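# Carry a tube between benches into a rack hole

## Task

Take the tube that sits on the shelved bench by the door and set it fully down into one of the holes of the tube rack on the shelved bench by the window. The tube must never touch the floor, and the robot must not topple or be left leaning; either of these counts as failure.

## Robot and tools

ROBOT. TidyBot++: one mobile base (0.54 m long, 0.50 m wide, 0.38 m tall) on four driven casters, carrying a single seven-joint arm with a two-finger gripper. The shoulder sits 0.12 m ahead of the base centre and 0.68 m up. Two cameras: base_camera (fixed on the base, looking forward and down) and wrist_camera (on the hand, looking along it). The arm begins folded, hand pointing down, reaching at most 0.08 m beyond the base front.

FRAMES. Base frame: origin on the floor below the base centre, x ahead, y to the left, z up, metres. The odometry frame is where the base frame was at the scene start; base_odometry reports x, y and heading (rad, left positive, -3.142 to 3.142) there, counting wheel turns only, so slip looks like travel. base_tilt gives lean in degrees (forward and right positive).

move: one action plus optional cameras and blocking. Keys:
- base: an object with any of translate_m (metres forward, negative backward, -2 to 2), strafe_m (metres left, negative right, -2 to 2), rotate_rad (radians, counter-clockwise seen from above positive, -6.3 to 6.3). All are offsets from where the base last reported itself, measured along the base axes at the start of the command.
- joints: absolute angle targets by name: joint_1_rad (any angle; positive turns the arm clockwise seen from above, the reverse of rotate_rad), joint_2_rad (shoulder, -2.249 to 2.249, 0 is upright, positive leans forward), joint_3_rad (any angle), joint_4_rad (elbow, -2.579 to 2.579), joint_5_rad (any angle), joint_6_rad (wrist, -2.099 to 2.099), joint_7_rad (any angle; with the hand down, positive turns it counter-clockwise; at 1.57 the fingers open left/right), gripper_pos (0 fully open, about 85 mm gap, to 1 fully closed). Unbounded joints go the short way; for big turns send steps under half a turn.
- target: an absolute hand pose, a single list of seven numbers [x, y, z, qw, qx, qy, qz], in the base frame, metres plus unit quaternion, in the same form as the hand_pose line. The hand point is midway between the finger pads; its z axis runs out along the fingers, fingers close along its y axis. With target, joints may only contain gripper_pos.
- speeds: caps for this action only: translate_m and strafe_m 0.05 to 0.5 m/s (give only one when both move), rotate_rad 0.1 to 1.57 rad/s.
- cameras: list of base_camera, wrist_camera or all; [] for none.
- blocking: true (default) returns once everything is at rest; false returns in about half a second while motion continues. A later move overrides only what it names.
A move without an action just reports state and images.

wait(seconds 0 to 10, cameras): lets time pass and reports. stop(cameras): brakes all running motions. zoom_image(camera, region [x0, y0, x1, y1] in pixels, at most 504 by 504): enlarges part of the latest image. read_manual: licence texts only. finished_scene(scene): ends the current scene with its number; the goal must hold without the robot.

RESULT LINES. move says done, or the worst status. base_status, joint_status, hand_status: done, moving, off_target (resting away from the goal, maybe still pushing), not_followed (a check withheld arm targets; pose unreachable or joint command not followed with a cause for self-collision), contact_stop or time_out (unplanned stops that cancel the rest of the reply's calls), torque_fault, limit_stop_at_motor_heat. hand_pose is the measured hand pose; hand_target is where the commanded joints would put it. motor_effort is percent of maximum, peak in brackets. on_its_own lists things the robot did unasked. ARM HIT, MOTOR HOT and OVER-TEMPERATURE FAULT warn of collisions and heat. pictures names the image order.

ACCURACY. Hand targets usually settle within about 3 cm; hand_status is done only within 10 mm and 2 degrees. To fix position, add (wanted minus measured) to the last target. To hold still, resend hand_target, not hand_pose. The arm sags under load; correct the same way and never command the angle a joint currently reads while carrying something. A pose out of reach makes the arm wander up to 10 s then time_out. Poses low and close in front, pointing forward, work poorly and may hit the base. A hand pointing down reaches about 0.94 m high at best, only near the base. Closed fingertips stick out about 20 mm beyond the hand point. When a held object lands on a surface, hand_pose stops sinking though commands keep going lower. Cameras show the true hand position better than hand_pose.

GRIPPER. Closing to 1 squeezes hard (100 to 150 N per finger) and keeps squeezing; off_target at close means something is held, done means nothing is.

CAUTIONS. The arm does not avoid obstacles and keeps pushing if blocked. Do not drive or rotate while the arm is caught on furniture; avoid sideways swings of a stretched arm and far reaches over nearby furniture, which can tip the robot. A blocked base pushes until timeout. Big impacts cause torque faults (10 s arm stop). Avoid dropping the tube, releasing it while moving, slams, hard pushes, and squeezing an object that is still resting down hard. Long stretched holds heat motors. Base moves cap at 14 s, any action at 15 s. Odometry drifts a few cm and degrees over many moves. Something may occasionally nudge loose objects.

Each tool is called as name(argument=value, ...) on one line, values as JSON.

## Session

move(cameras=["all"])

Scene clock: 0.00 s.
base_odometry: x=+0.000 y=+0.000 heading=+0.000
base_tilt: forward=+0.1 right=+0.3
base_status: not commanded
joint_positions: joint_1_rad=-0.033 joint_2_rad=-0.370 joint_3_rad=+3.139 joint_4_rad=-2.551 joint_5_rad=-0.047 joint_6_rad=-0.863 joint_7_rad=+1.584 gripper_pos=+0.000
joint_status: not commanded
motor_effort: joint_1_rad=+0 joint_2_rad=-1 joint_3_rad=+0 joint_4_rad=+13 joint_5_rad=+0 joint_6_rad=+1 joint_7_rad=-1
hand_pose: x=+0.2544 y=+0.0171 z=+0.5844 quat_wxyz=(-0.019, +0.999, +0.010, +0.048) (m; base frame)
hand_target: x=+0.2536 y=+0.0171 z=+0.5839 quat_wxyz=(-0.019, +0.999, +0.010, +0.048) (m; base frame)
hand_status: not commanded
pictures: base_camera, wrist_camera
camera_calibration:
wrist_camera: T_world_to_cam=[[0.0249035, -0.999532, 0.0177369, -0.00958229], [-0.99562, -0.0263975, -0.0896834, 0.358512], [0.0901097, -0.0154258, -0.995812, 0.694939], [0, 0, 0, 1]] pos_world=[0.294559, 0.010606, 0.724351]

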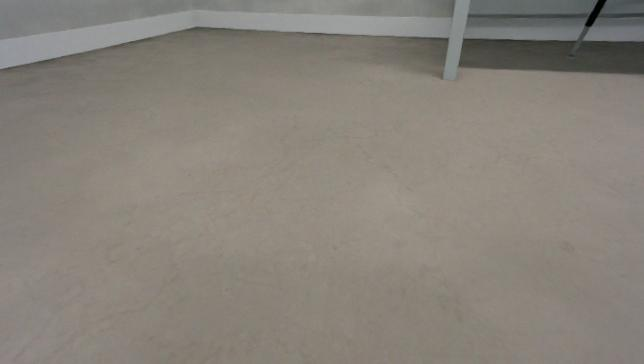

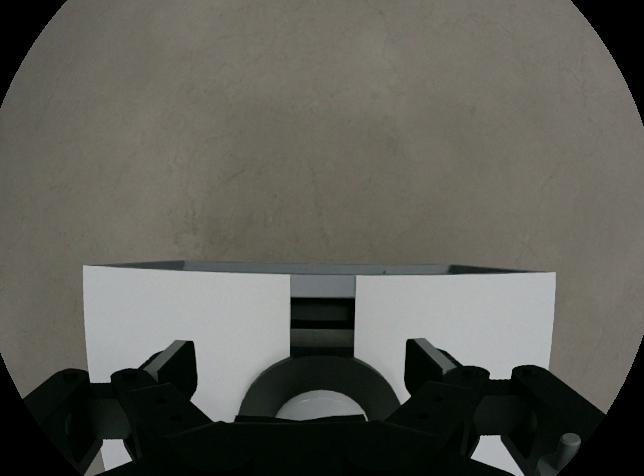

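move(joints={"joint_1_rad": 0.0, "joint_2_rad": -0.3, "joint_3_rad": 3.14, "joint_4_rad": -1.6, "joint_5_rad": 0.0, "joint_6_rad": -0.45, "joint_7_rad": 1.57}, cameras=["wrist_camera"])

Scene clock: 7.97 s.
move: done
base_odometry: x=+0.000 y=+0.000 heading=+0.000
base_tilt: forward=+0.0 right=+0.2
base_status: not commanded
joint_positions: joint_1_rad=-0.014 joint_2_rad=-0.325 joint_3_rad=+3.139 joint_4_rad=-1.620 joint_5_rad=-0.042 joint_6_rad=-0.507 joint_7_rad=+1.584 gripper_pos=+0.000
joint_status: all done
motor_effort: joint_1_rad=+0(2) joint_2_rad=-9(10) joint_3_rad=+0(1) joint_4_rad=+20(20) joint_5_rad=+0(1) joint_6_rad=+9(10) joint_7_rad=-1(2)
hand_pose: x=+0.5899 y=+0.0159 z=+1.0953 quat_wxyz=(-0.020, +0.784, +0.004, +0.621) (m; base frame)
hand_target: x=+0.6039 y=+0.0023 z=+1.1124 quat_wxyz=(-0.001, +0.768, +0.000, +0.641) (m; base frame)
hand_status: not commanded
pictures: wrist_camera
camera_calibration:
wrist_camera: T_world_to_cam=[[-0.0187455, -0.999804, -0.00636277, 0.0239531], [-0.236004, 0.0106088, -0.971694, 1.25573], [0.971571, -0.0167133, -0.236157, -0.178509], [0, 0, 0, 1]] pos_world=[0.470241, 0.00764317, 1.17818]

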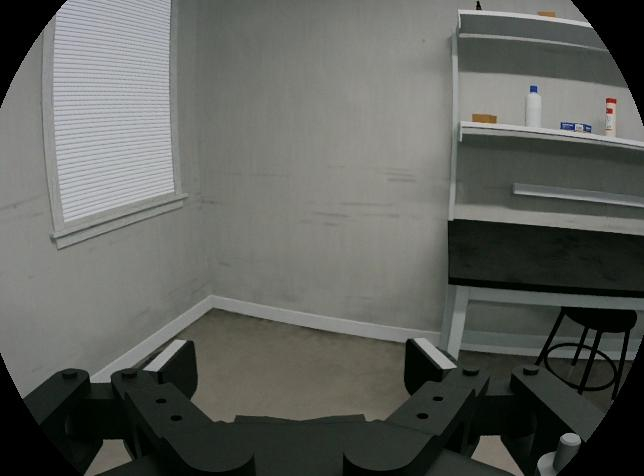

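move(base={"rotate_rad": -0.7}, cameras=["wrist_camera"])

zoom_image(camera="wrist_camera", region=[150, 80, 500, 350])

Scene clock: 12.43 s.
move: done
base_odometry: x=+0.000 y=+0.000 heading=-0.700
base_tilt: forward=+0.1 right=+0.2
base_status: done
joint_positions: joint_1_rad=-0.005 joint_2_rad=-0.320 joint_3_rad=+3.142 joint_4_rad=-1.620 joint_5_rad=-0.037 joint_6_rad=-0.504 joint_7_rad=+1.584 gripper_pos=+0.000
joint_status: not commanded
motor_effort: joint_1_rad=+0(2) joint_2_rad=-9(11) joint_3_rad=+0(2) joint_4_rad=+20(20) joint_5_rad=+1(1) joint_6_rad=+9(9) joint_7_rad=-1(2)
hand_pose: x=+0.5925 y=+0.0089 z=+1.0937 quat_wxyz=(-0.014, +0.784, +0.000, +0.620) (m; base frame)
hand_target: x=+0.6039 y=+0.0023 z=+1.1124 quat_wxyz=(-0.001, +0.768, +0.000, +0.641) (m; base frame)
hand_status: not commanded
pictures: wrist_camera
camera_calibration:
wrist_camera: T_world_to_cam=[[-0.03278, -0.999459, -0.00267357, 0.0211992], [-0.238176, 0.0104095, -0.971166, 1.25553], [0.970669, -0.0311981, -0.238388, -0.178494], [0, 0, 0, 1]] pos_world=[0.47299, 0.00254959, 1.17683]

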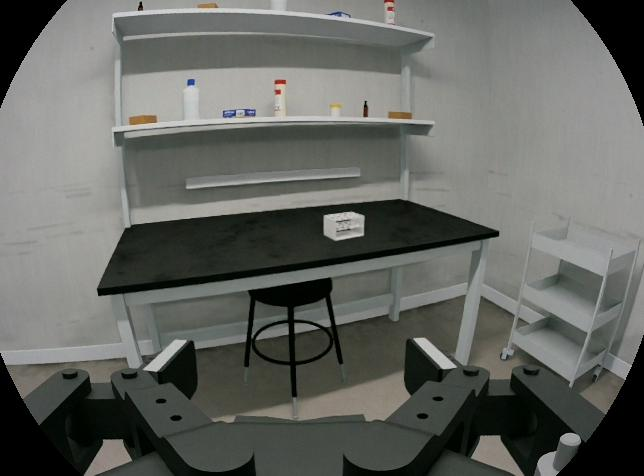

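Scaled by 1.440.

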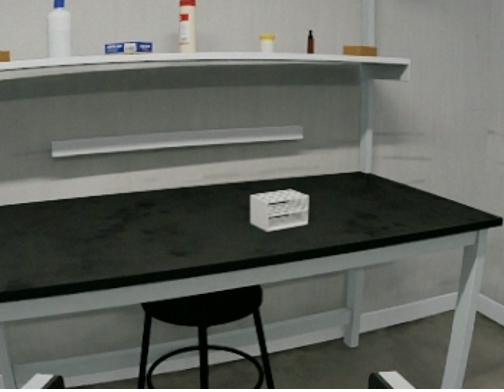

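move(base={"rotate_rad": -1.2}, cameras=["wrist_camera"])

move(base={"rotate_rad": -1.2}, cameras=["wrist_camera"])

Scene clock: 36.53 s.
move: done
base_odometry: x=+0.000 y=+0.000 heading=-1.900
base_tilt: forward=+0.1 right=+0.3
base_status: done
joint_positions: joint_1_rad=-0.001 joint_2_rad=-0.316 joint_3_rad=+3.143 joint_4_rad=-1.620 joint_5_rad=-0.036 joint_6_rad=-0.503 joint_7_rad=+1.584 gripper_pos=+0.000
joint_status: not commanded
motor_effort: joint_1_rad=+0(2) joint_2_rad=-9(11) joint_3_rad=+0(2) joint_4_rad=+20(20) joint_5_rad=+0(1) joint_6_rad=+8(9) joint_7_rad=-1(2)
hand_pose: x=+0.5943 y=+0.0061 z=+1.0920 quat_wxyz=(-0.012, +0.785, -0.002, +0.619) (m; base frame)
hand_target: x=+0.6039 y=+0.0023 z=+1.1124 quat_wxyz=(-0.001, +0.768, +0.000, +0.641) (m; base frame)
hand_status: not commanded
pictures: wrist_camera
camera_calibration:
wrist_camera: T_world_to_cam=[[-0.0382015, -0.999269, -0.00129028, 0.0201793], [-0.241377, 0.0104807, -0.970375, 1.25536], [0.969679, -0.0367583, -0.2416, -0.176567], [0, 0, 0, 1]] pos_world=[0.474997, 0.000517311, 1.17553]

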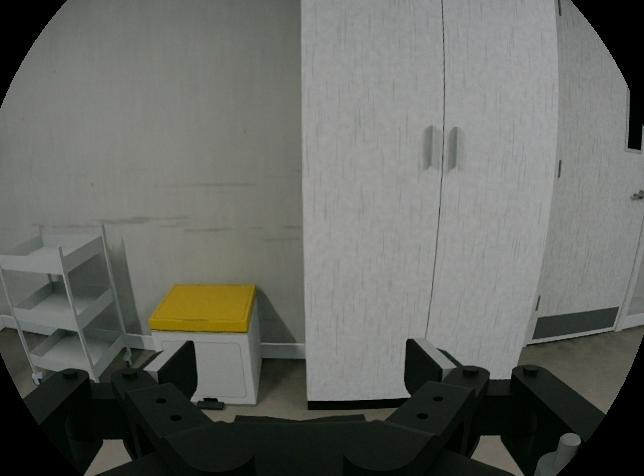

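Scene clock: 38.60 s.
move: done
base_odometry: x=+0.000 y=+0.000 heading=-3.100
base_tilt: forward=+0.0 right=+0.2
base_status: done
joint_positions: joint_1_rad=+0.001 joint_2_rad=-0.315 joint_3_rad=+3.144 joint_4_rad=-1.620 joint_5_rad=-0.035 joint_6_rad=-0.503 joint_7_rad=+1.584 gripper_pos=+0.000
joint_status: not commanded
motor_effort: joint_1_rad=+0(2) joint_2_rad=-9(11) joint_3_rad=+0(3) joint_4_rad=+20(20) joint_5_rad=+0(1) joint_6_rad=+9(10) joint_7_rad=-2(2)
hand_pose: x=+0.5947 y=+0.0047 z=+1.0916 quat_wxyz=(-0.011, +0.786, -0.003, +0.619) (m; base frame)
hand_target: x=+0.6039 y=+0.0023 z=+1.1124 quat_wxyz=(-0.001, +0.768, +0.000, +0.641) (m; base frame)
hand_status: not commanded
pictures: wrist_camera
camera_calibration:
wrist_camera: T_world_to_cam=[[-0.0409338, -0.999162, -0.000510924, 0.0195711], [-0.241941, 0.010408, -0.970235, 1.25532], [0.969427, -0.0395918, -0.242164, -0.176297], [0, 0, 0, 1]] pos_world=[0.475422, -0.00049058, 1.17528]

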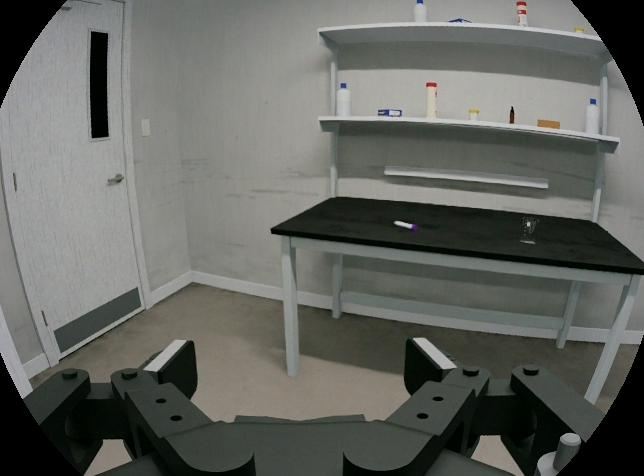

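zoom_image(camera="wrist_camera", region=[350, 190, 490, 270])

zoom_image(camera="wrist_camera", region=[480, 190, 620, 270])

Scaled by 3.600.

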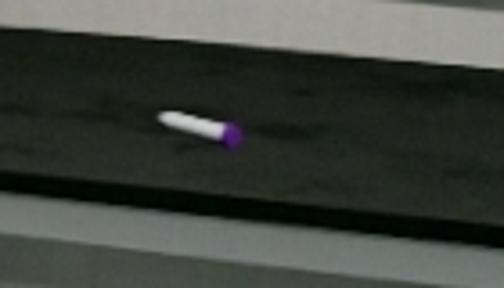

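Scaled by 3.600.

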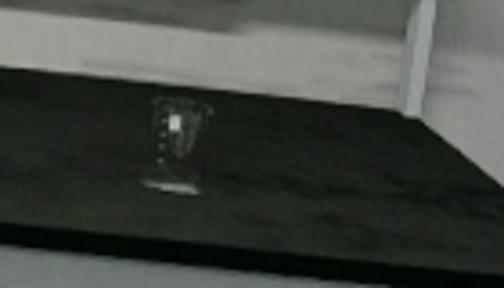

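move(base={"translate_m": 1.242, "strafe_m": -0.146, "rotate_rad": -0.383}, joints={"joint_1_rad": 0.0, "joint_2_rad": -0.543, "joint_3_rad": 3.14, "joint_4_rad": -1.576, "joint_5_rad": 0.03, "joint_6_rad": -1.127, "joint_7_rad": 1.57}, cameras=["wrist_camera"])

zoom_image(camera="wrist_camera", region=[200, 130, 440, 310])

Scene clock: 152.07 s.
move: done
base_odometry: x=-1.247 y=+0.094 heading=+2.800
base_tilt: forward=+0.1 right=+0.3
base_status: done
joint_positions: joint_1_rad=+0.001 joint_2_rad=-0.538 joint_3_rad=+3.144 joint_4_rad=-1.596 joint_5_rad=-0.008 joint_6_rad=-1.067 joint_7_rad=+1.584 gripper_pos=+0.000
joint_status: all done
motor_effort: joint_1_rad=+0(2) joint_2_rad=-1(11) joint_3_rad=+1(2) joint_4_rad=+18(21) joint_5_rad=+0(2) joint_6_rad=+7(11) joint_7_rad=-1(3)
hand_pose: x=+0.4420 y=+0.0022 z=+1.0338 quat_wxyz=(-0.001, +0.873, +0.004, +0.487) (m; base frame)
hand_target: x=+0.4303 y=-0.0064 z=+1.0302 quat_wxyz=(+0.015, +0.882, +0.000, +0.471) (m; base frame)
hand_status: not commanded
pictures: wrist_camera
camera_calibration:
wrist_camera: T_world_to_cam=[[-0.0330116, -0.998718, 0.0383694, -0.0329225], [-0.532163, -0.0149317, -0.84651, 1.1628], [0.845998, -0.0483634, -0.530988, 0.310761], [0, 0, 0, 1]] pos_world=[0.354806, -0.000488327, 1.15059]

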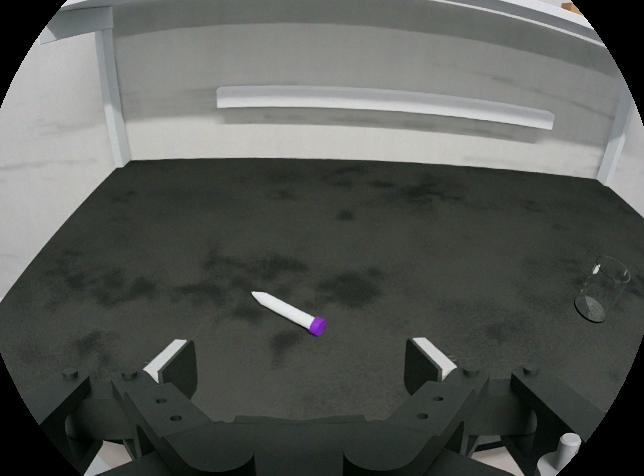

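Scaled by 2.100.

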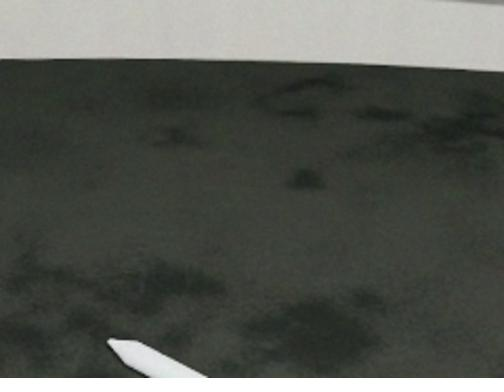

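zoom_image(camera="wrist_camera", region=[235, 270, 345, 350])

Scaled by 4.582.

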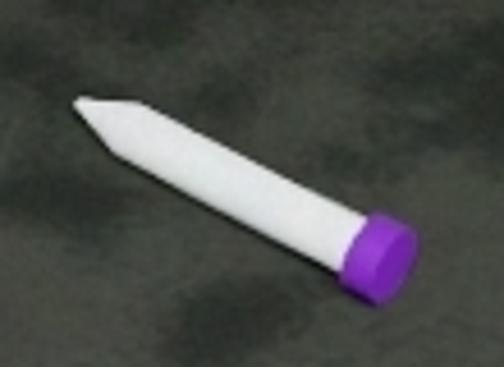

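wait(seconds=0, cameras=["base_camera"])

Scene clock: 197.37 s.
base_odometry: x=-1.247 y=+0.094 heading=+2.800
base_tilt: forward=+0.1 right=+0.3
base_status: done
joint_positions: joint_1_rad=+0.001 joint_2_rad=-0.538 joint_3_rad=+3.144 joint_4_rad=-1.596 joint_5_rad=-0.008 joint_6_rad=-1.067 joint_7_rad=+1.584 gripper_pos=+0.000
joint_status: all done
motor_effort: joint_1_rad=+0(2) joint_2_rad=+0(11) joint_3_rad=+0(2) joint_4_rad=+18(21) joint_5_rad=+0(2) joint_6_rad=+8(11) joint_7_rad=-2(3)
hand_pose: x=+0.4420 y=+0.0022 z=+1.0338 quat_wxyz=(-0.001, +0.873, +0.004, +0.487) (m; base frame)
hand_target: x=+0.4303 y=-0.0064 z=+1.0302 quat_wxyz=(+0.015, +0.882, +0.000, +0.471) (m; base frame)
hand_status: not commanded
pictures: base_camera

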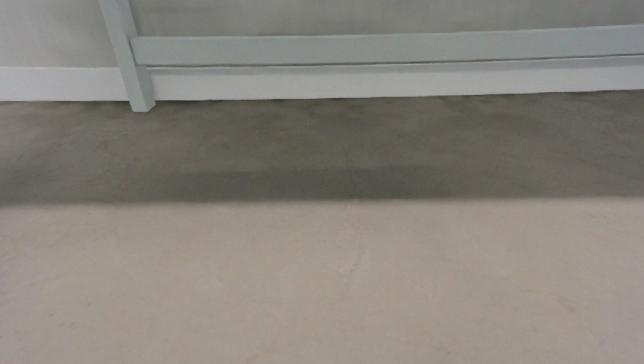

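move(base={"translate_m": 0.06, "strafe_m": -0.015}, joints={"joint_1_rad": 0.0, "joint_2_rad": 0.4622, "joint_3_rad": 3.14, "joint_4_rad": -0.7412, "joint_5_rad": 0.0, "joint_6_rad": -1.938, "joint_7_rad": -0.624}, cameras=["all"])

Scene clock: 235.43 s.
move: done
base_odometry: x=-1.299 y=+0.128 heading=+2.800
base_tilt: forward=+0.1 right=+0.3
base_status: done
joint_positions: joint_1_rad=+0.001 joint_2_rad=+0.441 joint_3_rad=+3.144 joint_4_rad=-0.764 joint_5_rad=-0.008 joint_6_rad=-1.887 joint_7_rad=-0.564 gripper_pos=+0.000
joint_status: all done
motor_effort: joint_1_rad=+0(1) joint_2_rad=-29(32) joint_3_rad=+0(1) joint_4_rad=+15(19) joint_5_rad=+0(1) joint_6_rad=+0(9) joint_7_rad=-2(2)
hand_pose: x=+0.6077 y=+0.0024 z=+0.8641 quat_wxyz=(-0.024, +0.482, -0.876, +0.009) (m; base frame)
hand_target: x=+0.6001 y=+0.0019 z=+0.8601 quat_wxyz=(+0.000, +0.457, -0.890, +0.000) (m; base frame)
hand_status: not commanded
pictures: base_camera, wrist_camera
camera_calibration:
wrist_camera: T_world_to_cam=[[-0.849987, 0.526625, 0.0137406, 0.493415], [0.52672, 0.849099, 0.0399461, -0.304279], [0.00936952, 0.0411911, -0.999107, 0.993213], [0, 0, 0, 1]] pos_world=[0.57036, -0.0423932, 0.997702]

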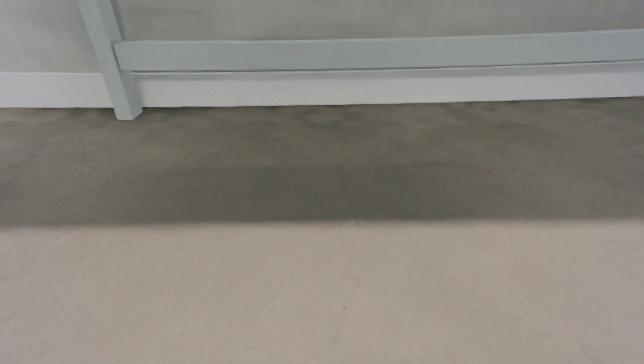

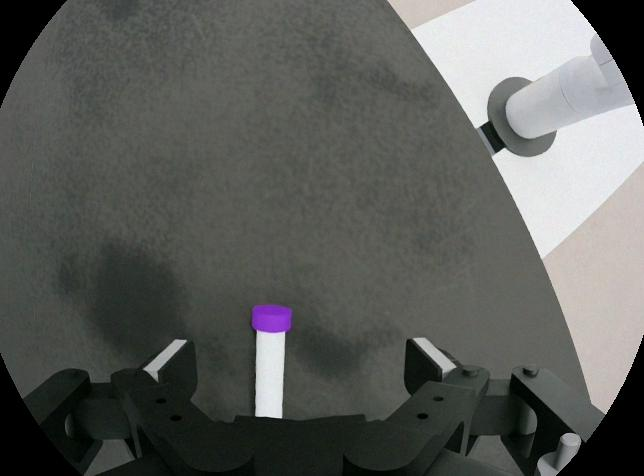

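zoom_image(camera="wrist_camera", region=[220, 290, 380, 420])

Scaled by 3.150.

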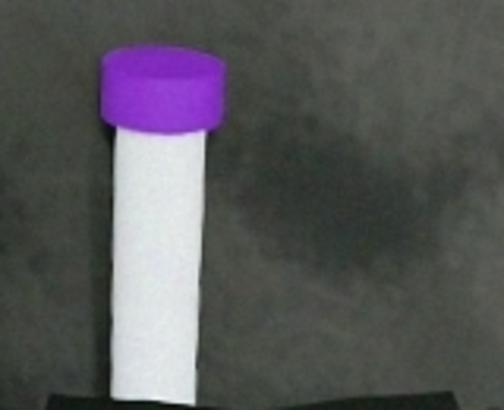

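move(base={"translate_m": 0.038, "strafe_m": 0.008}, joints={"joint_2_rad": 0.4526, "joint_4_rad": -0.914, "joint_6_rad": -1.7816, "joint_7_rad": -0.68}, cameras=["wrist_camera"])

zoom_image(camera="wrist_camera", region=[180, 270, 420, 420])

Scene clock: 368.37 s.
move: done
base_odometry: x=-1.337 y=+0.133 heading=+2.800
base_tilt: forward=+0.1 right=+0.3
base_status: done
joint_positions: joint_1_rad=+0.001 joint_2_rad=+0.442 joint_3_rad=+3.144 joint_4_rad=-0.889 joint_5_rad=-0.008 joint_6_rad=-1.827 joint_7_rad=-0.621 gripper_pos=+0.000
joint_status: all done
motor_effort: joint_1_rad=+0(2) joint_2_rad=-29(33) joint_3_rad=+0(1) joint_4_rad=+15(17) joint_5_rad=+0(1) joint_6_rad=+0(2) joint_7_rad=-1(2)
hand_pose: x=+0.5995 y=+0.0024 z=+0.8254 quat_wxyz=(+0.006, +0.457, -0.890, -0.007) (m; base frame)
hand_target: x=+0.6088 y=+0.0020 z=+0.8127 quat_wxyz=(+0.003, +0.431, -0.902, -0.002) (m; base frame)
hand_status: not commanded
pictures: wrist_camera
camera_calibration:
wrist_camera: T_world_to_cam=[[-0.815391, 0.574588, 0.0706161, 0.419122], [0.576246, 0.817267, 0.00386578, -0.298247], [-0.055491, 0.0438443, -0.997496, 0.992136], [0, 0, 0, 1]] pos_world=[0.568666, -0.0405743, 0.961208]

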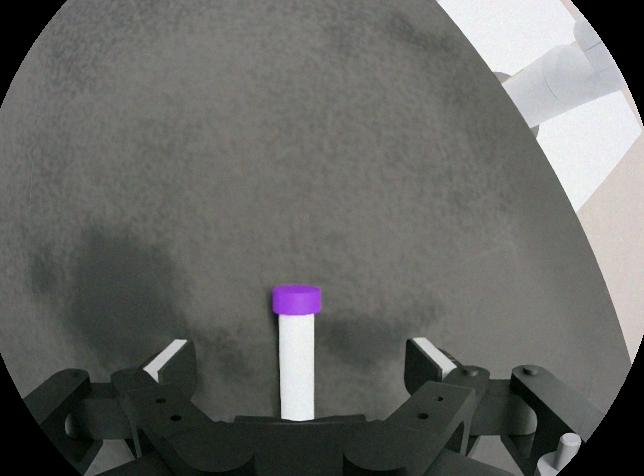

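Scaled by 2.100.

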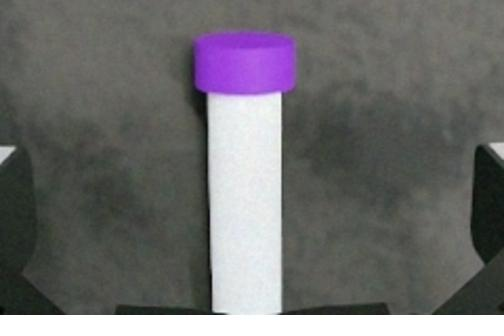

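move(base={"translate_m": 0.003, "strafe_m": 0.003}, joints={"joint_2_rad": 0.412, "joint_4_rad": -1.03, "joint_6_rad": -1.676, "joint_7_rad": -0.68}, cameras=["wrist_camera"])

zoom_image(camera="wrist_camera", region=[180, 270, 420, 420])

Scene clock: 389.30 s.
move: done
base_odometry: x=-1.341 y=+0.131 heading=+2.800
base_tilt: forward=+0.0 right=+0.3
base_status: done
joint_positions: joint_1_rad=+0.001 joint_2_rad=+0.442 joint_3_rad=+3.144 joint_4_rad=-1.004 joint_5_rad=-0.008 joint_6_rad=-1.727 joint_7_rad=-0.622 gripper_pos=+0.000
joint_status: all done
motor_effort: joint_1_rad=+0(3) joint_2_rad=-30(32) joint_3_rad=-1(2) joint_4_rad=+16(17) joint_5_rad=+0(1) joint_6_rad=+0(1) joint_7_rad=+0(1)
hand_pose: x=+0.6010 y=+0.0027 z=+0.7899 quat_wxyz=(+0.013, +0.456, -0.890, -0.011) (m; base frame)
hand_target: x=+0.6066 y=+0.0020 z=+0.7965 quat_wxyz=(-0.011, +0.431, -0.902, +0.005) (m; base frame)
hand_status: not commanded
pictures: wrist_camera
camera_calibration:
wrist_camera: T_world_to_cam=[[-0.813148, 0.575991, 0.0838161, 0.410927], [0.577659, 0.816262, -0.0052217, -0.292848], [-0.0714235, 0.0441711, -0.996468, 0.965552], [0, 0, 0, 1]] pos_world=[0.572274, -0.0402989, 0.92617]

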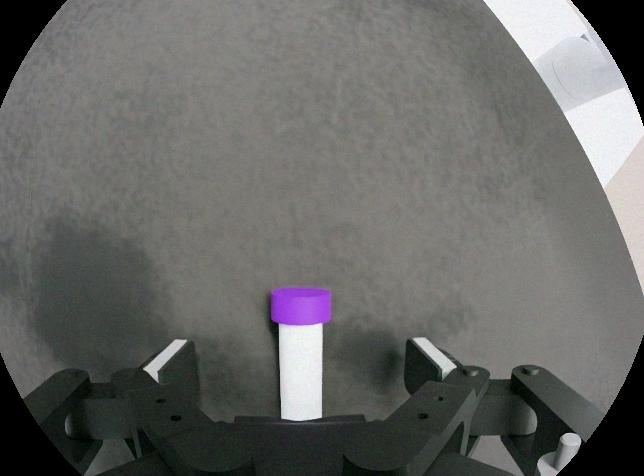

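Scaled by 2.100.

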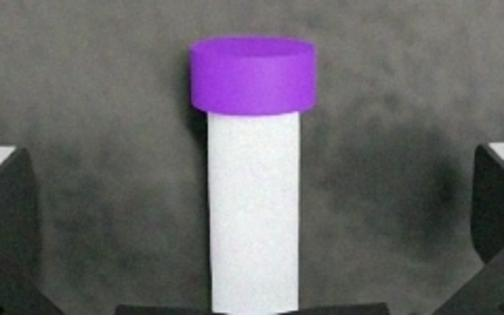

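move(joints={"joint_2_rad": 0.396}, cameras=[])

Scene clock: 405.60 s.
move: done
base_odometry: x=-1.341 y=+0.131 heading=+2.800
base_tilt: forward=+0.1 right=+0.3
base_status: not commanded
joint_positions: joint_1_rad=+0.001 joint_2_rad=+0.436 joint_3_rad=+3.144 joint_4_rad=-1.004 joint_5_rad=-0.008 joint_6_rad=-1.725 joint_7_rad=-0.622 gripper_pos=+0.000
joint_status: all done
motor_effort: joint_1_rad=+0(1) joint_2_rad=-29(31) joint_3_rad=+0(1) joint_4_rad=+15(16) joint_5_rad=+0(1) joint_6_rad=+0(0) joint_7_rad=-1(2)
hand_pose: x=+0.6011 y=+0.0027 z=+0.7931 quat_wxyz=(+0.009, +0.456, -0.890, -0.008) (m; base frame)
hand_target: x=+0.6047 y=+0.0020 z=+0.8043 quat_wxyz=(-0.018, +0.431, -0.902, +0.008) (m; base frame)
hand_status: not commanded
pictures: none
No camera images: "cameras" was empty.

move(joints={"joint_2_rad": 0.381, "gripper_pos": 0.5}, cameras=["wrist_camera"])

zoom_image(camera="wrist_camera", region=[180, 270, 420, 420])

Scene clock: 410.53 s.
move: done
base_odometry: x=-1.341 y=+0.131 heading=+2.800
base_tilt: forward=+0.0 right=+0.3
base_status: not commanded
joint_positions: joint_1_rad=+0.001 joint_2_rad=+0.422 joint_3_rad=+3.144 joint_4_rad=-1.004 joint_5_rad=-0.008 joint_6_rad=-1.724 joint_7_rad=-0.622 gripper_pos=+0.500
joint_status: all done
motor_effort: joint_1_rad=+0(1) joint_2_rad=-29(31) joint_3_rad=-1(1) joint_4_rad=+16(16) joint_5_rad=+0(1) joint_6_rad=+0(1) joint_7_rad=-1(2)
hand_pose: x=+0.5998 y=+0.0027 z=+0.7994 quat_wxyz=(+0.002, +0.456, -0.890, -0.005) (m; base frame)
hand_target: x=+0.6028 y=+0.0020 z=+0.8116 quat_wxyz=(-0.025, +0.431, -0.902, +0.011) (m; base frame)
hand_status: not commanded
pictures: wrist_camera
camera_calibration:
wrist_camera: T_world_to_cam=[[-0.814757, 0.576162, 0.0648806, 0.425277], [0.577793, 0.816142, 0.00819169, -0.302924], [-0.048232, 0.0441618, -0.997859, 0.962146], [0, 0, 0, 1]] pos_world=[0.567931, -0.0402896, 0.934976]

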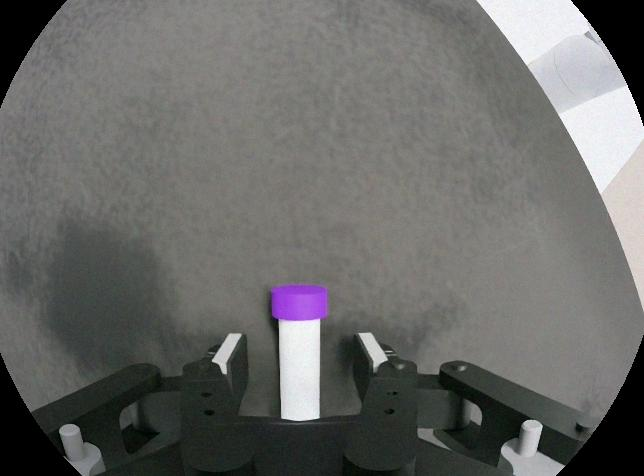

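Scaled by 2.100.

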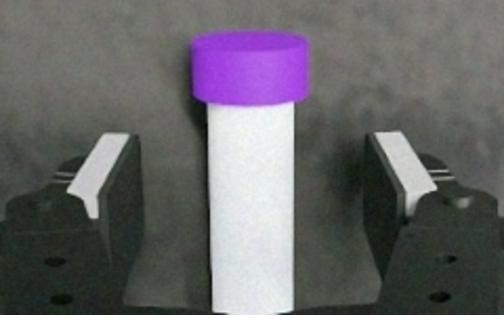

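move(base={"translate_m": -0.002, "strafe_m": -0.003}, joints={"gripper_pos": 0.72}, cameras=["wrist_camera"])

zoom_image(camera="wrist_camera", region=[220, 270, 380, 420])

Scene clock: 426.13 s.
move: done
base_odometry: x=-1.338 y=+0.134 heading=+2.800
base_tilt: forward=+0.1 right=+0.2
base_status: done
joint_positions: joint_1_rad=+0.001 joint_2_rad=+0.421 joint_3_rad=+3.144 joint_4_rad=-1.004 joint_5_rad=-0.008 joint_6_rad=-1.723 joint_7_rad=-0.622 gripper_pos=+0.720
joint_status: all done
motor_effort: joint_1_rad=+0(3) joint_2_rad=-29(32) joint_3_rad=+0(2) joint_4_rad=+16(16) joint_5_rad=+0(1) joint_6_rad=+0(1) joint_7_rad=+0(2)
hand_pose: x=+0.5999 y=+0.0027 z=+0.8002 quat_wxyz=(+0.001, +0.456, -0.890, -0.005) (m; base frame)
hand_target: x=+0.6028 y=+0.0020 z=+0.8116 quat_wxyz=(-0.025, +0.431, -0.902, +0.011) (m; base frame)
hand_status: not commanded
pictures: wrist_camera
camera_calibration:
wrist_camera: T_world_to_cam=[[-0.814901, 0.576175, 0.0629281, 0.426907], [0.577788, 0.81613, 0.00964651, -0.304132], [-0.0457994, 0.0442201, -0.997971, 0.961567], [0, 0, 0, 1]] pos_world=[0.56765, -0.040282, 0.935686]

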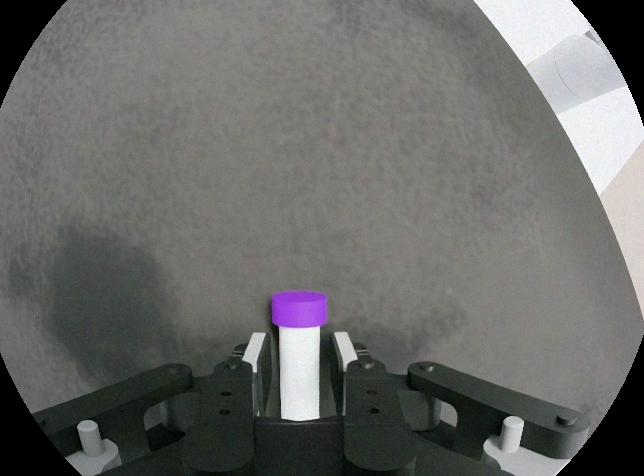

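Scaled by 3.150.

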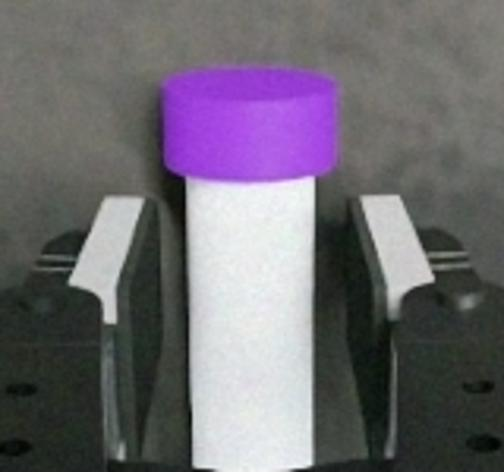

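move(joints={"gripper_pos": 0.84}, cameras=["wrist_camera"])

zoom_image(camera="wrist_camera", region=[220, 270, 380, 420])

Scene clock: 431.30 s.
move: done
base_odometry: x=-1.338 y=+0.134 heading=+2.800
base_tilt: forward=+0.1 right=+0.2
base_status: not commanded
joint_positions: joint_1_rad=+0.001 joint_2_rad=+0.420 joint_3_rad=+3.144 joint_4_rad=-1.004 joint_5_rad=-0.008 joint_6_rad=-1.723 joint_7_rad=-0.623 gripper_pos=+0.833
joint_status: all done
motor_effort: joint_1_rad=+0(1) joint_2_rad=-29(30) joint_3_rad=-1(1) joint_4_rad=+16(16) joint_5_rad=+0(1) joint_6_rad=+0(1) joint_7_rad=-1(2)
hand_pose: x=+0.5998 y=+0.0027 z=+0.8004 quat_wxyz=(+0.001, +0.456, -0.890, -0.005) (m; base frame)
hand_target: x=+0.6028 y=+0.0020 z=+0.8116 quat_wxyz=(-0.025, +0.431, -0.902, +0.011) (m; base frame)
hand_status: not commanded
pictures: wrist_camera
camera_calibration:
wrist_camera: T_world_to_cam=[[-0.814904, 0.576225, 0.0624216, 0.427272], [0.577833, 0.816094, 0.0100046, -0.304429], [-0.045177, 0.044222, -0.998, 0.961459], [0, 0, 0, 1]] pos_world=[0.567531, -0.0402799, 0.935911]

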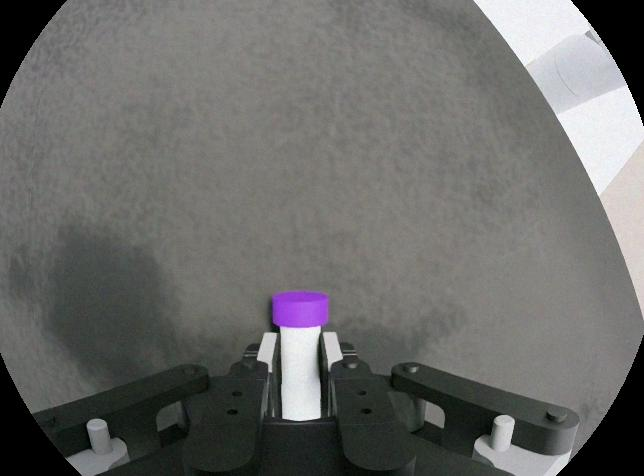

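Scaled by 3.150.

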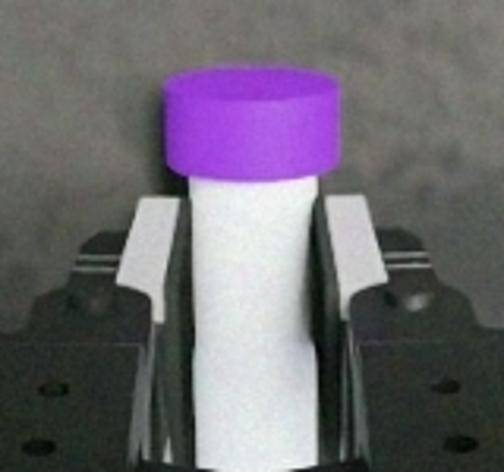

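move(joints={"gripper_pos": 0.88}, cameras=["wrist_camera"])

zoom_image(camera="wrist_camera", region=[220, 270, 380, 420])

Scene clock: 436.77 s.
move: done
base_odometry: x=-1.338 y=+0.134 heading=+2.800
base_tilt: forward=+0.1 right=+0.3
base_status: not commanded
joint_positions: joint_1_rad=+0.001 joint_2_rad=+0.420 joint_3_rad=+3.144 joint_4_rad=-1.004 joint_5_rad=-0.008 joint_6_rad=-1.723 joint_7_rad=-0.623 gripper_pos=+0.861
joint_status: all done
motor_effort: joint_1_rad=+0(1) joint_2_rad=-29(29) joint_3_rad=-1(1) joint_4_rad=+16(16) joint_5_rad=+0(0) joint_6_rad=+0(0) joint_7_rad=+0(2)
hand_pose: x=+0.5998 y=+0.0027 z=+0.8007 quat_wxyz=(+0.001, +0.456, -0.890, -0.004) (m; base frame)
hand_target: x=+0.6028 y=+0.0020 z=+0.8116 quat_wxyz=(-0.025, +0.431, -0.902, +0.011) (m; base frame)
hand_status: not commanded
pictures: wrist_camera
camera_calibration:
wrist_camera: T_world_to_cam=[[-0.814951, 0.576226, 0.0617951, 0.427741], [0.577826, 0.816093, 0.010448, -0.304754], [-0.0444102, 0.0442215, -0.998034, 0.96134], [0, 0, 0, 1]] pos_world=[0.567376, -0.0402797, 0.936202]

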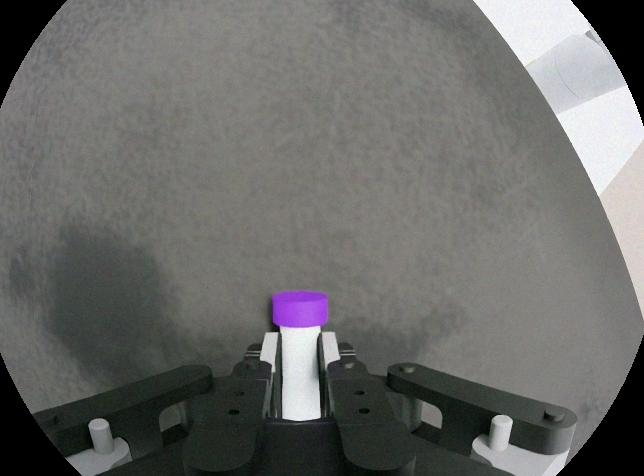

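Scaled by 3.150.

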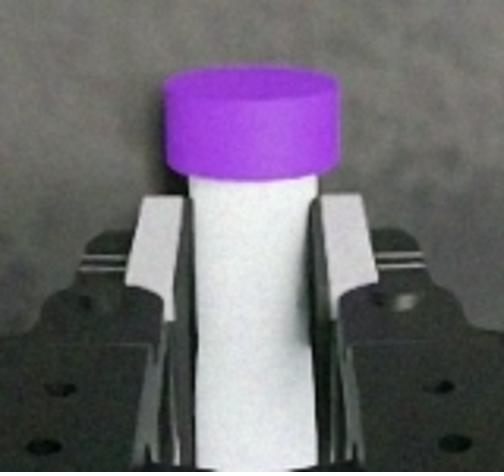

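move(joints={"joint_2_rad": 0.27}, cameras=["wrist_camera"])

zoom_image(camera="wrist_camera", region=[220, 270, 380, 420])

Scene clock: 454.57 s.
move: done
base_odometry: x=-1.338 y=+0.134 heading=+2.800
base_tilt: forward=+0.1 right=+0.3
base_status: not commanded
joint_positions: joint_1_rad=+0.001 joint_2_rad=+0.293 joint_3_rad=+3.144 joint_4_rad=-1.006 joint_5_rad=-0.008 joint_6_rad=-1.722 joint_7_rad=-0.623 gripper_pos=+0.861
joint_status: all done
motor_effort: joint_1_rad=+0(1) joint_2_rad=-26(32) joint_3_rad=+0(1) joint_4_rad=+16(17) joint_5_rad=+0(1) joint_6_rad=+1(2) joint_7_rad=-2(2)
hand_pose: x=+0.5808 y=+0.0027 z=+0.8600 quat_wxyz=(-0.055, +0.455, -0.888, +0.024) (m; base frame)
hand_target: x=+0.5854 y=+0.0020 z=+0.8644 quat_wxyz=(-0.075, +0.430, -0.899, +0.035) (m; base frame)
hand_status: not commanded
pictures: wrist_camera
camera_calibration:
wrist_camera: T_world_to_cam=[[-0.816253, 0.576232, -0.0410744, 0.497838], [0.571951, 0.816094, 0.0828466, -0.353276], [0.0812595, 0.0441313, -0.995715, 0.944673], [0, 0, 0, 1]] pos_world=[0.531655, -0.0402532, 0.990342]

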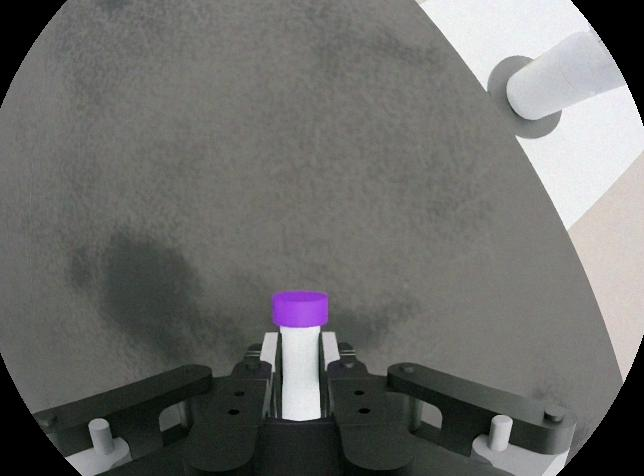

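Scaled by 3.150.

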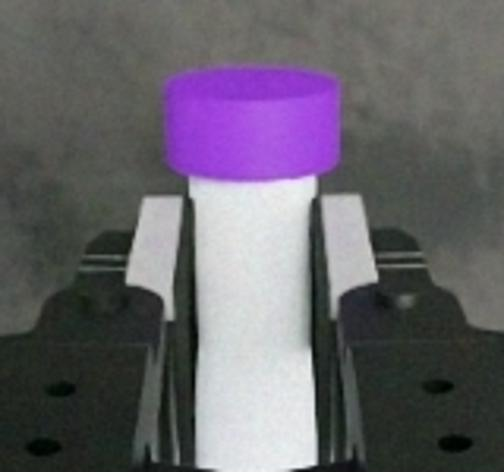

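move(base={"translate_m": -1.95, "strafe_m": 0.42, "rotate_rad": 3.143}, joints={"joint_1_rad": 0.0, "joint_2_rad": -0.141, "joint_3_rad": 3.14, "joint_4_rad": -1.002, "joint_5_rad": 0.0, "joint_6_rad": -1.339, "joint_7_rad": 1.57, "gripper_pos": 0.92}, speeds={"rotate_rad": 1.0}, cameras=["wrist_camera"])

zoom_image(camera="wrist_camera", region=[200, 180, 440, 350])

Scene clock: 517.37 s.
move: off_target
base_odometry: x=+0.358 y=-0.915 heading=-0.340
base_tilt: forward=+0.1 right=+0.2
base_status: done
joint_positions: joint_1_rad=+0.004 joint_2_rad=-0.120 joint_3_rad=+3.144 joint_4_rad=-1.006 joint_5_rad=-0.008 joint_6_rad=-1.389 joint_7_rad=+1.512 gripper_pos=+0.872
joint_status: gripper_pos off_target (ended at +0.872, target +0.920); the others done
motor_effort: joint_1_rad=+0(4) joint_2_rad=-12(30) joint_3_rad=+0(3) joint_4_rad=+17(18) joint_5_rad=-1(3) joint_6_rad=+7(8) joint_7_rad=-1(2)
hand_pose: x=+0.5492 y=+0.0011 z=+1.0970 quat_wxyz=(-0.015, +0.907, -0.028, +0.420) (m; base frame)
hand_target: x=+0.5500 y=+0.0021 z=+1.1200 quat_wxyz=(+0.000, +0.891, +0.000, +0.454) (m; base frame)
hand_status: not commanded
pictures: wrist_camera
camera_calibration:
wrist_camera: T_world_to_cam=[[-0.0740872, -0.9972, -0.0101581, 0.0429137], [-0.65213, 0.0561514, -0.756025, 1.23982], [0.754479, -0.0493874, -0.654464, 0.439338], [0, 0, 0, 1]] pos_world=[0.48023, -0.00512624, 1.2253]

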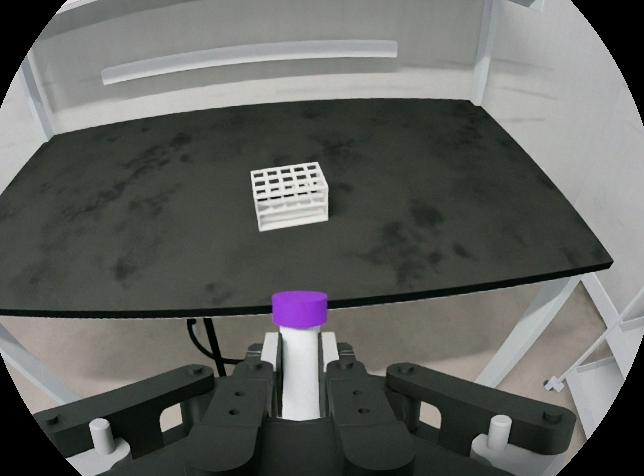

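Scaled by 2.100.

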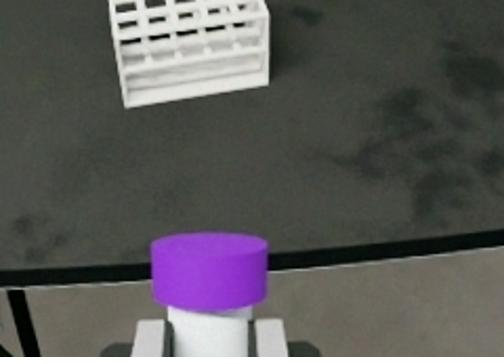

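zoom_image(camera="wrist_camera", region=[235, 150, 345, 240])

Scaled by 4.582.

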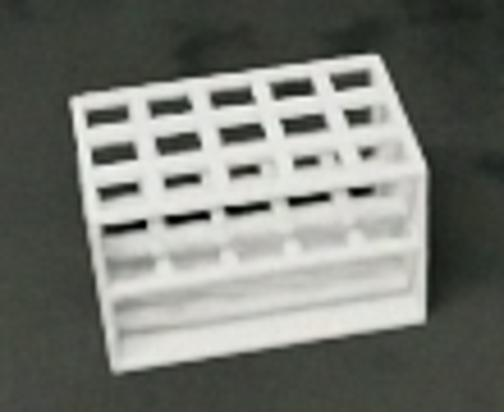

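move(base={"translate_m": 0.366, "strafe_m": 0.008}, joints={"joint_2_rad": 0.062, "joint_4_rad": -1.042, "joint_6_rad": -1.66, "joint_7_rad": 1.628}, cameras=["wrist_camera"])

zoom_image(camera="wrist_camera", region=[180, 60, 420, 340])

Scene clock: 618.53 s.
move: done
base_odometry: x=+0.706 y=-1.030 heading=-0.340
base_tilt: forward=+0.1 right=+0.2
base_status: done
joint_positions: joint_1_rad=+0.004 joint_2_rad=+0.059 joint_3_rad=+3.144 joint_4_rad=-1.022 joint_5_rad=-0.008 joint_6_rad=-1.607 joint_7_rad=+1.570 gripper_pos=+0.872
joint_status: all done
motor_effort: joint_1_rad=+0(1) joint_2_rad=-18(23) joint_3_rad=+0(1) joint_4_rad=+17(19) joint_5_rad=-1(1) joint_6_rad=+4(9) joint_7_rad=+0(2)
hand_pose: x=+0.5577 y=+0.0012 z=+0.9703 quat_wxyz=(-0.003, +0.974, -0.002, +0.225) (m; base frame)
hand_target: x=+0.5406 y=+0.0020 z=+0.9539 quat_wxyz=(+0.005, +0.982, +0.029, +0.188) (m; base frame)
hand_status: not commanded
pictures: wrist_camera
camera_calibration:
wrist_camera: T_world_to_cam=[[-0.0190512, -0.998839, 0.0442435, -0.0410888], [-0.901743, -0.001948, -0.432269, 0.974704], [0.431853, -0.0481315, -0.900659, 0.768724], [0, 0, 0, 1]] pos_world=[0.546174, -0.00214258, 1.11551]

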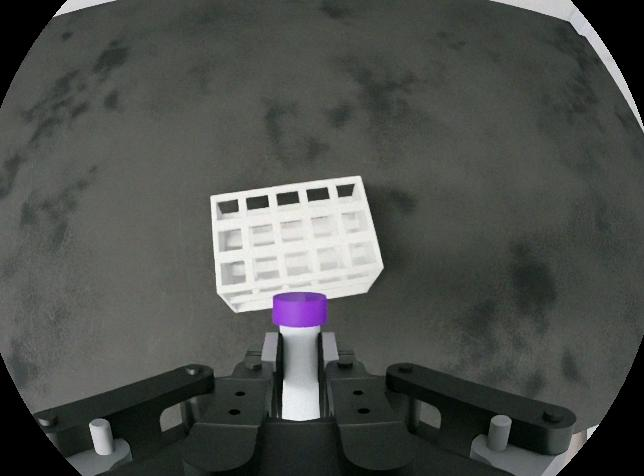

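Scaled by 1.800.

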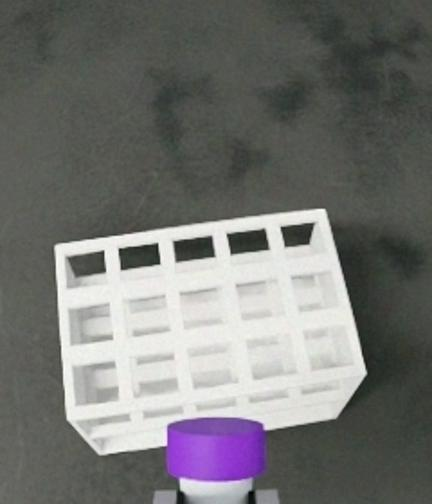

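zoom_image(camera="wrist_camera", region=[205, 170, 395, 320])

Scaled by 2.653.

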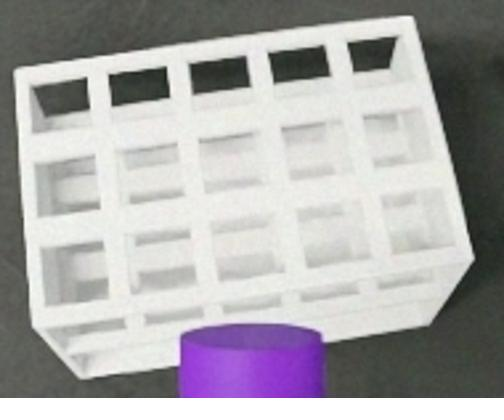

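move(joints={"joint_6_rad": 0.18}, cameras=[])

move(joints={"joint_2_rad": -0.288, "joint_4_rad": -2.03, "joint_6_rad": 0.18}, cameras=["wrist_camera"])

zoom_image(camera="wrist_camera", region=[180, 270, 420, 440])

Scene clock: 738.17 s.
move: done
base_odometry: x=+0.706 y=-1.030 heading=-0.340
base_tilt: forward=+0.1 right=+0.3
base_status: not commanded
joint_positions: joint_1_rad=+0.004 joint_2_rad=+0.058 joint_3_rad=+3.144 joint_4_rad=-1.023 joint_5_rad=-0.008 joint_6_rad=+0.128 joint_7_rad=+1.570 gripper_pos=+0.872
joint_status: all done
motor_effort: joint_1_rad=+0(1) joint_2_rad=-20(22) joint_3_rad=+0(1) joint_4_rad=+18(20) joint_5_rad=+0(1) joint_6_rad=+8(10) joint_7_rad=-1(2)
hand_pose: x=+0.6747 y=-0.0022 z=+1.4300 quat_wxyz=(-0.001, +0.459, -0.004, +0.889) (m; base frame)
hand_target: x=+0.6742 y=+0.0022 z=+1.4308 quat_wxyz=(+0.025, +0.446, +0.013, +0.895) (m; base frame)
hand_status: not commanded
pictures: none
No camera images: "cameras" was empty.

Scene clock: 740.43 s.
move: done
base_odometry: x=+0.706 y=-1.030 heading=-0.340
base_tilt: forward=+0.1 right=+0.3
base_status: not commanded
joint_positions: joint_1_rad=+0.004 joint_2_rad=-0.257 joint_3_rad=+3.144 joint_4_rad=-1.999 joint_5_rad=-0.008 joint_6_rad=+0.131 joint_7_rad=+1.571 gripper_pos=+0.872
joint_status: all done
motor_effort: joint_1_rad=+0(1) joint_2_rad=-12(22) joint_3_rad=+0(1) joint_4_rad=+21(23) joint_5_rad=+0(1) joint_6_rad=+10(11) joint_7_rad=-1(2)
hand_pose: x=+0.6329 y=-0.0022 z=+1.0227 quat_wxyz=(-0.001, +0.721, -0.006, +0.693) (m; base frame)
hand_target: x=+0.6205 y=+0.0023 z=+1.0344 quat_wxyz=(+0.020, +0.704, +0.021, +0.710) (m; base frame)
hand_status: not commanded
pictures: wrist_camera
camera_calibration:
wrist_camera: T_world_to_cam=[[-0.0603083, -0.998178, 0.0017763, 0.0241117], [-0.0479053, 0.00111686, -0.998851, 1.10426], [0.99703, -0.0603241, -0.0478854, -0.44658], [0, 0, 0, 1]] pos_world=[0.499607, -0.00410501, 1.08157]

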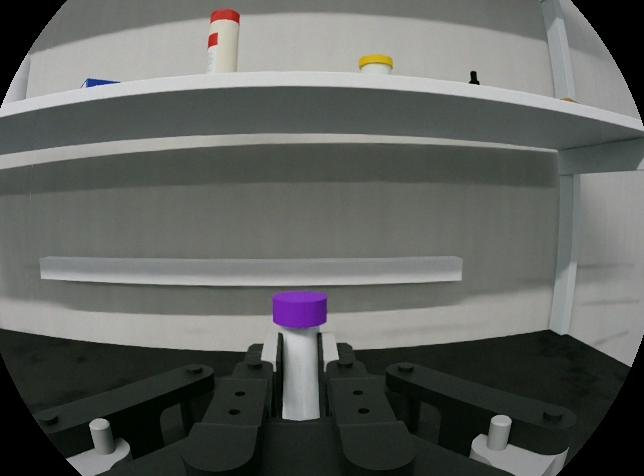

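Scaled by 2.100.

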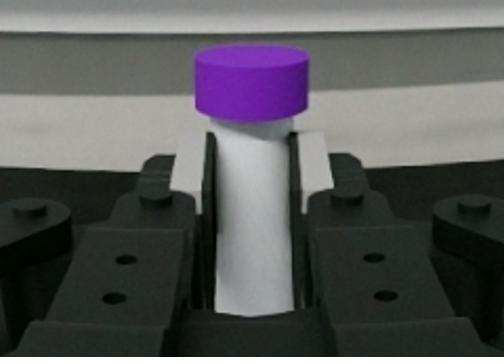

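move(base={"translate_m": -0.003, "strafe_m": 0.005}, speeds={"translate_m": 0.05}, cameras=["wrist_camera"])

Scene clock: 771.93 s.
move: done
base_odometry: x=+0.705 y=-1.024 heading=-0.340
base_tilt: forward=+0.1 right=+0.2
base_status: done
joint_positions: joint_1_rad=+0.004 joint_2_rad=-0.261 joint_3_rad=+3.143 joint_4_rad=-1.999 joint_5_rad=-0.008 joint_6_rad=+0.131 joint_7_rad=+1.571 gripper_pos=+0.872
joint_status: not commanded
motor_effort: joint_1_rad=+0(1) joint_2_rad=-12(13) joint_3_rad=+0(2) joint_4_rad=+21(21) joint_5_rad=+0(1) joint_6_rad=+10(10) joint_7_rad=-1(1)
hand_pose: x=+0.6316 y=-0.0019 z=+1.0247 quat_wxyz=(-0.001, +0.720, -0.005, +0.694) (m; base frame)
hand_target: x=+0.6205 y=+0.0023 z=+1.0344 quat_wxyz=(+0.020, +0.704, +0.021, +0.710) (m; base frame)
hand_status: not commanded
pictures: wrist_camera
camera_calibration:
wrist_camera: T_world_to_cam=[[-0.0597639, -0.998211, 0.00169099, 0.0240811], [-0.0441195, 0.000949104, -0.999026, 1.10392], [0.997237, -0.0597803, -0.0440973, -0.44915], [0, 0, 0, 1]] pos_world=[0.498053, -0.00386007, 1.083]

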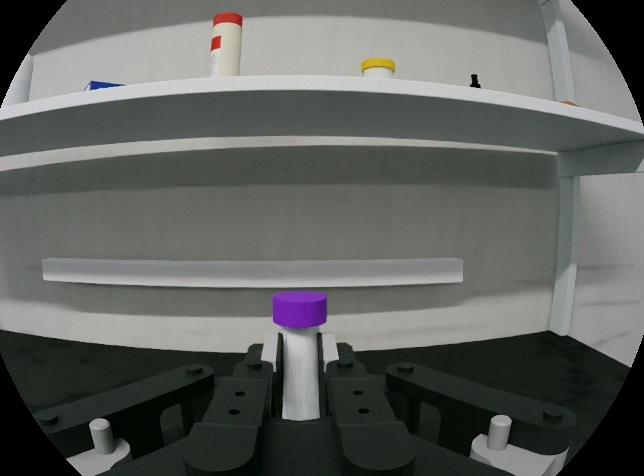

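move(joints={"joint_2_rad": -0.209, "joint_4_rad": -2.151, "joint_6_rad": 0.330}, cameras=["wrist_camera"])

Scene clock: 808.43 s.
move: done
base_odometry: x=+0.705 y=-1.024 heading=-0.340
base_tilt: forward=+0.1 right=+0.3
base_status: not commanded
joint_positions: joint_1_rad=+0.004 joint_2_rad=-0.224 joint_3_rad=+3.143 joint_4_rad=-2.124 joint_5_rad=-0.008 joint_6_rad=+0.274 joint_7_rad=+1.571 gripper_pos=+0.872
joint_status: all done
motor_effort: joint_1_rad=+0(1) joint_2_rad=-12(14) joint_3_rad=+0(1) joint_4_rad=+20(22) joint_5_rad=+0(1) joint_6_rad=+10(11) joint_7_rad=-1(2)
hand_pose: x=+0.6339 y=-0.0023 z=+0.9728 quat_wxyz=(+0.000, +0.727, -0.006, +0.687) (m; base frame)
hand_target: x=+0.6357 y=+0.0022 z=+0.9666 quat_wxyz=(+0.019, +0.721, +0.021, +0.692) (m; base frame)
hand_status: not commanded
pictures: wrist_camera
camera_calibration:
wrist_camera: T_world_to_cam=[[-0.0608244, -0.998143, 0.00324541, 0.0231428], [-0.0638351, 0.000645139, -0.99796, 1.06362], [0.996105, -0.0609075, -0.0637558, -0.433917], [0, 0, 0, 1]] pos_world=[0.501531, -0.0040152, 1.03371]

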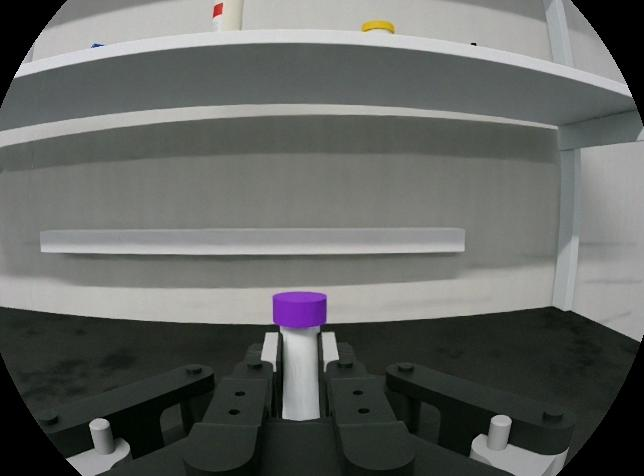

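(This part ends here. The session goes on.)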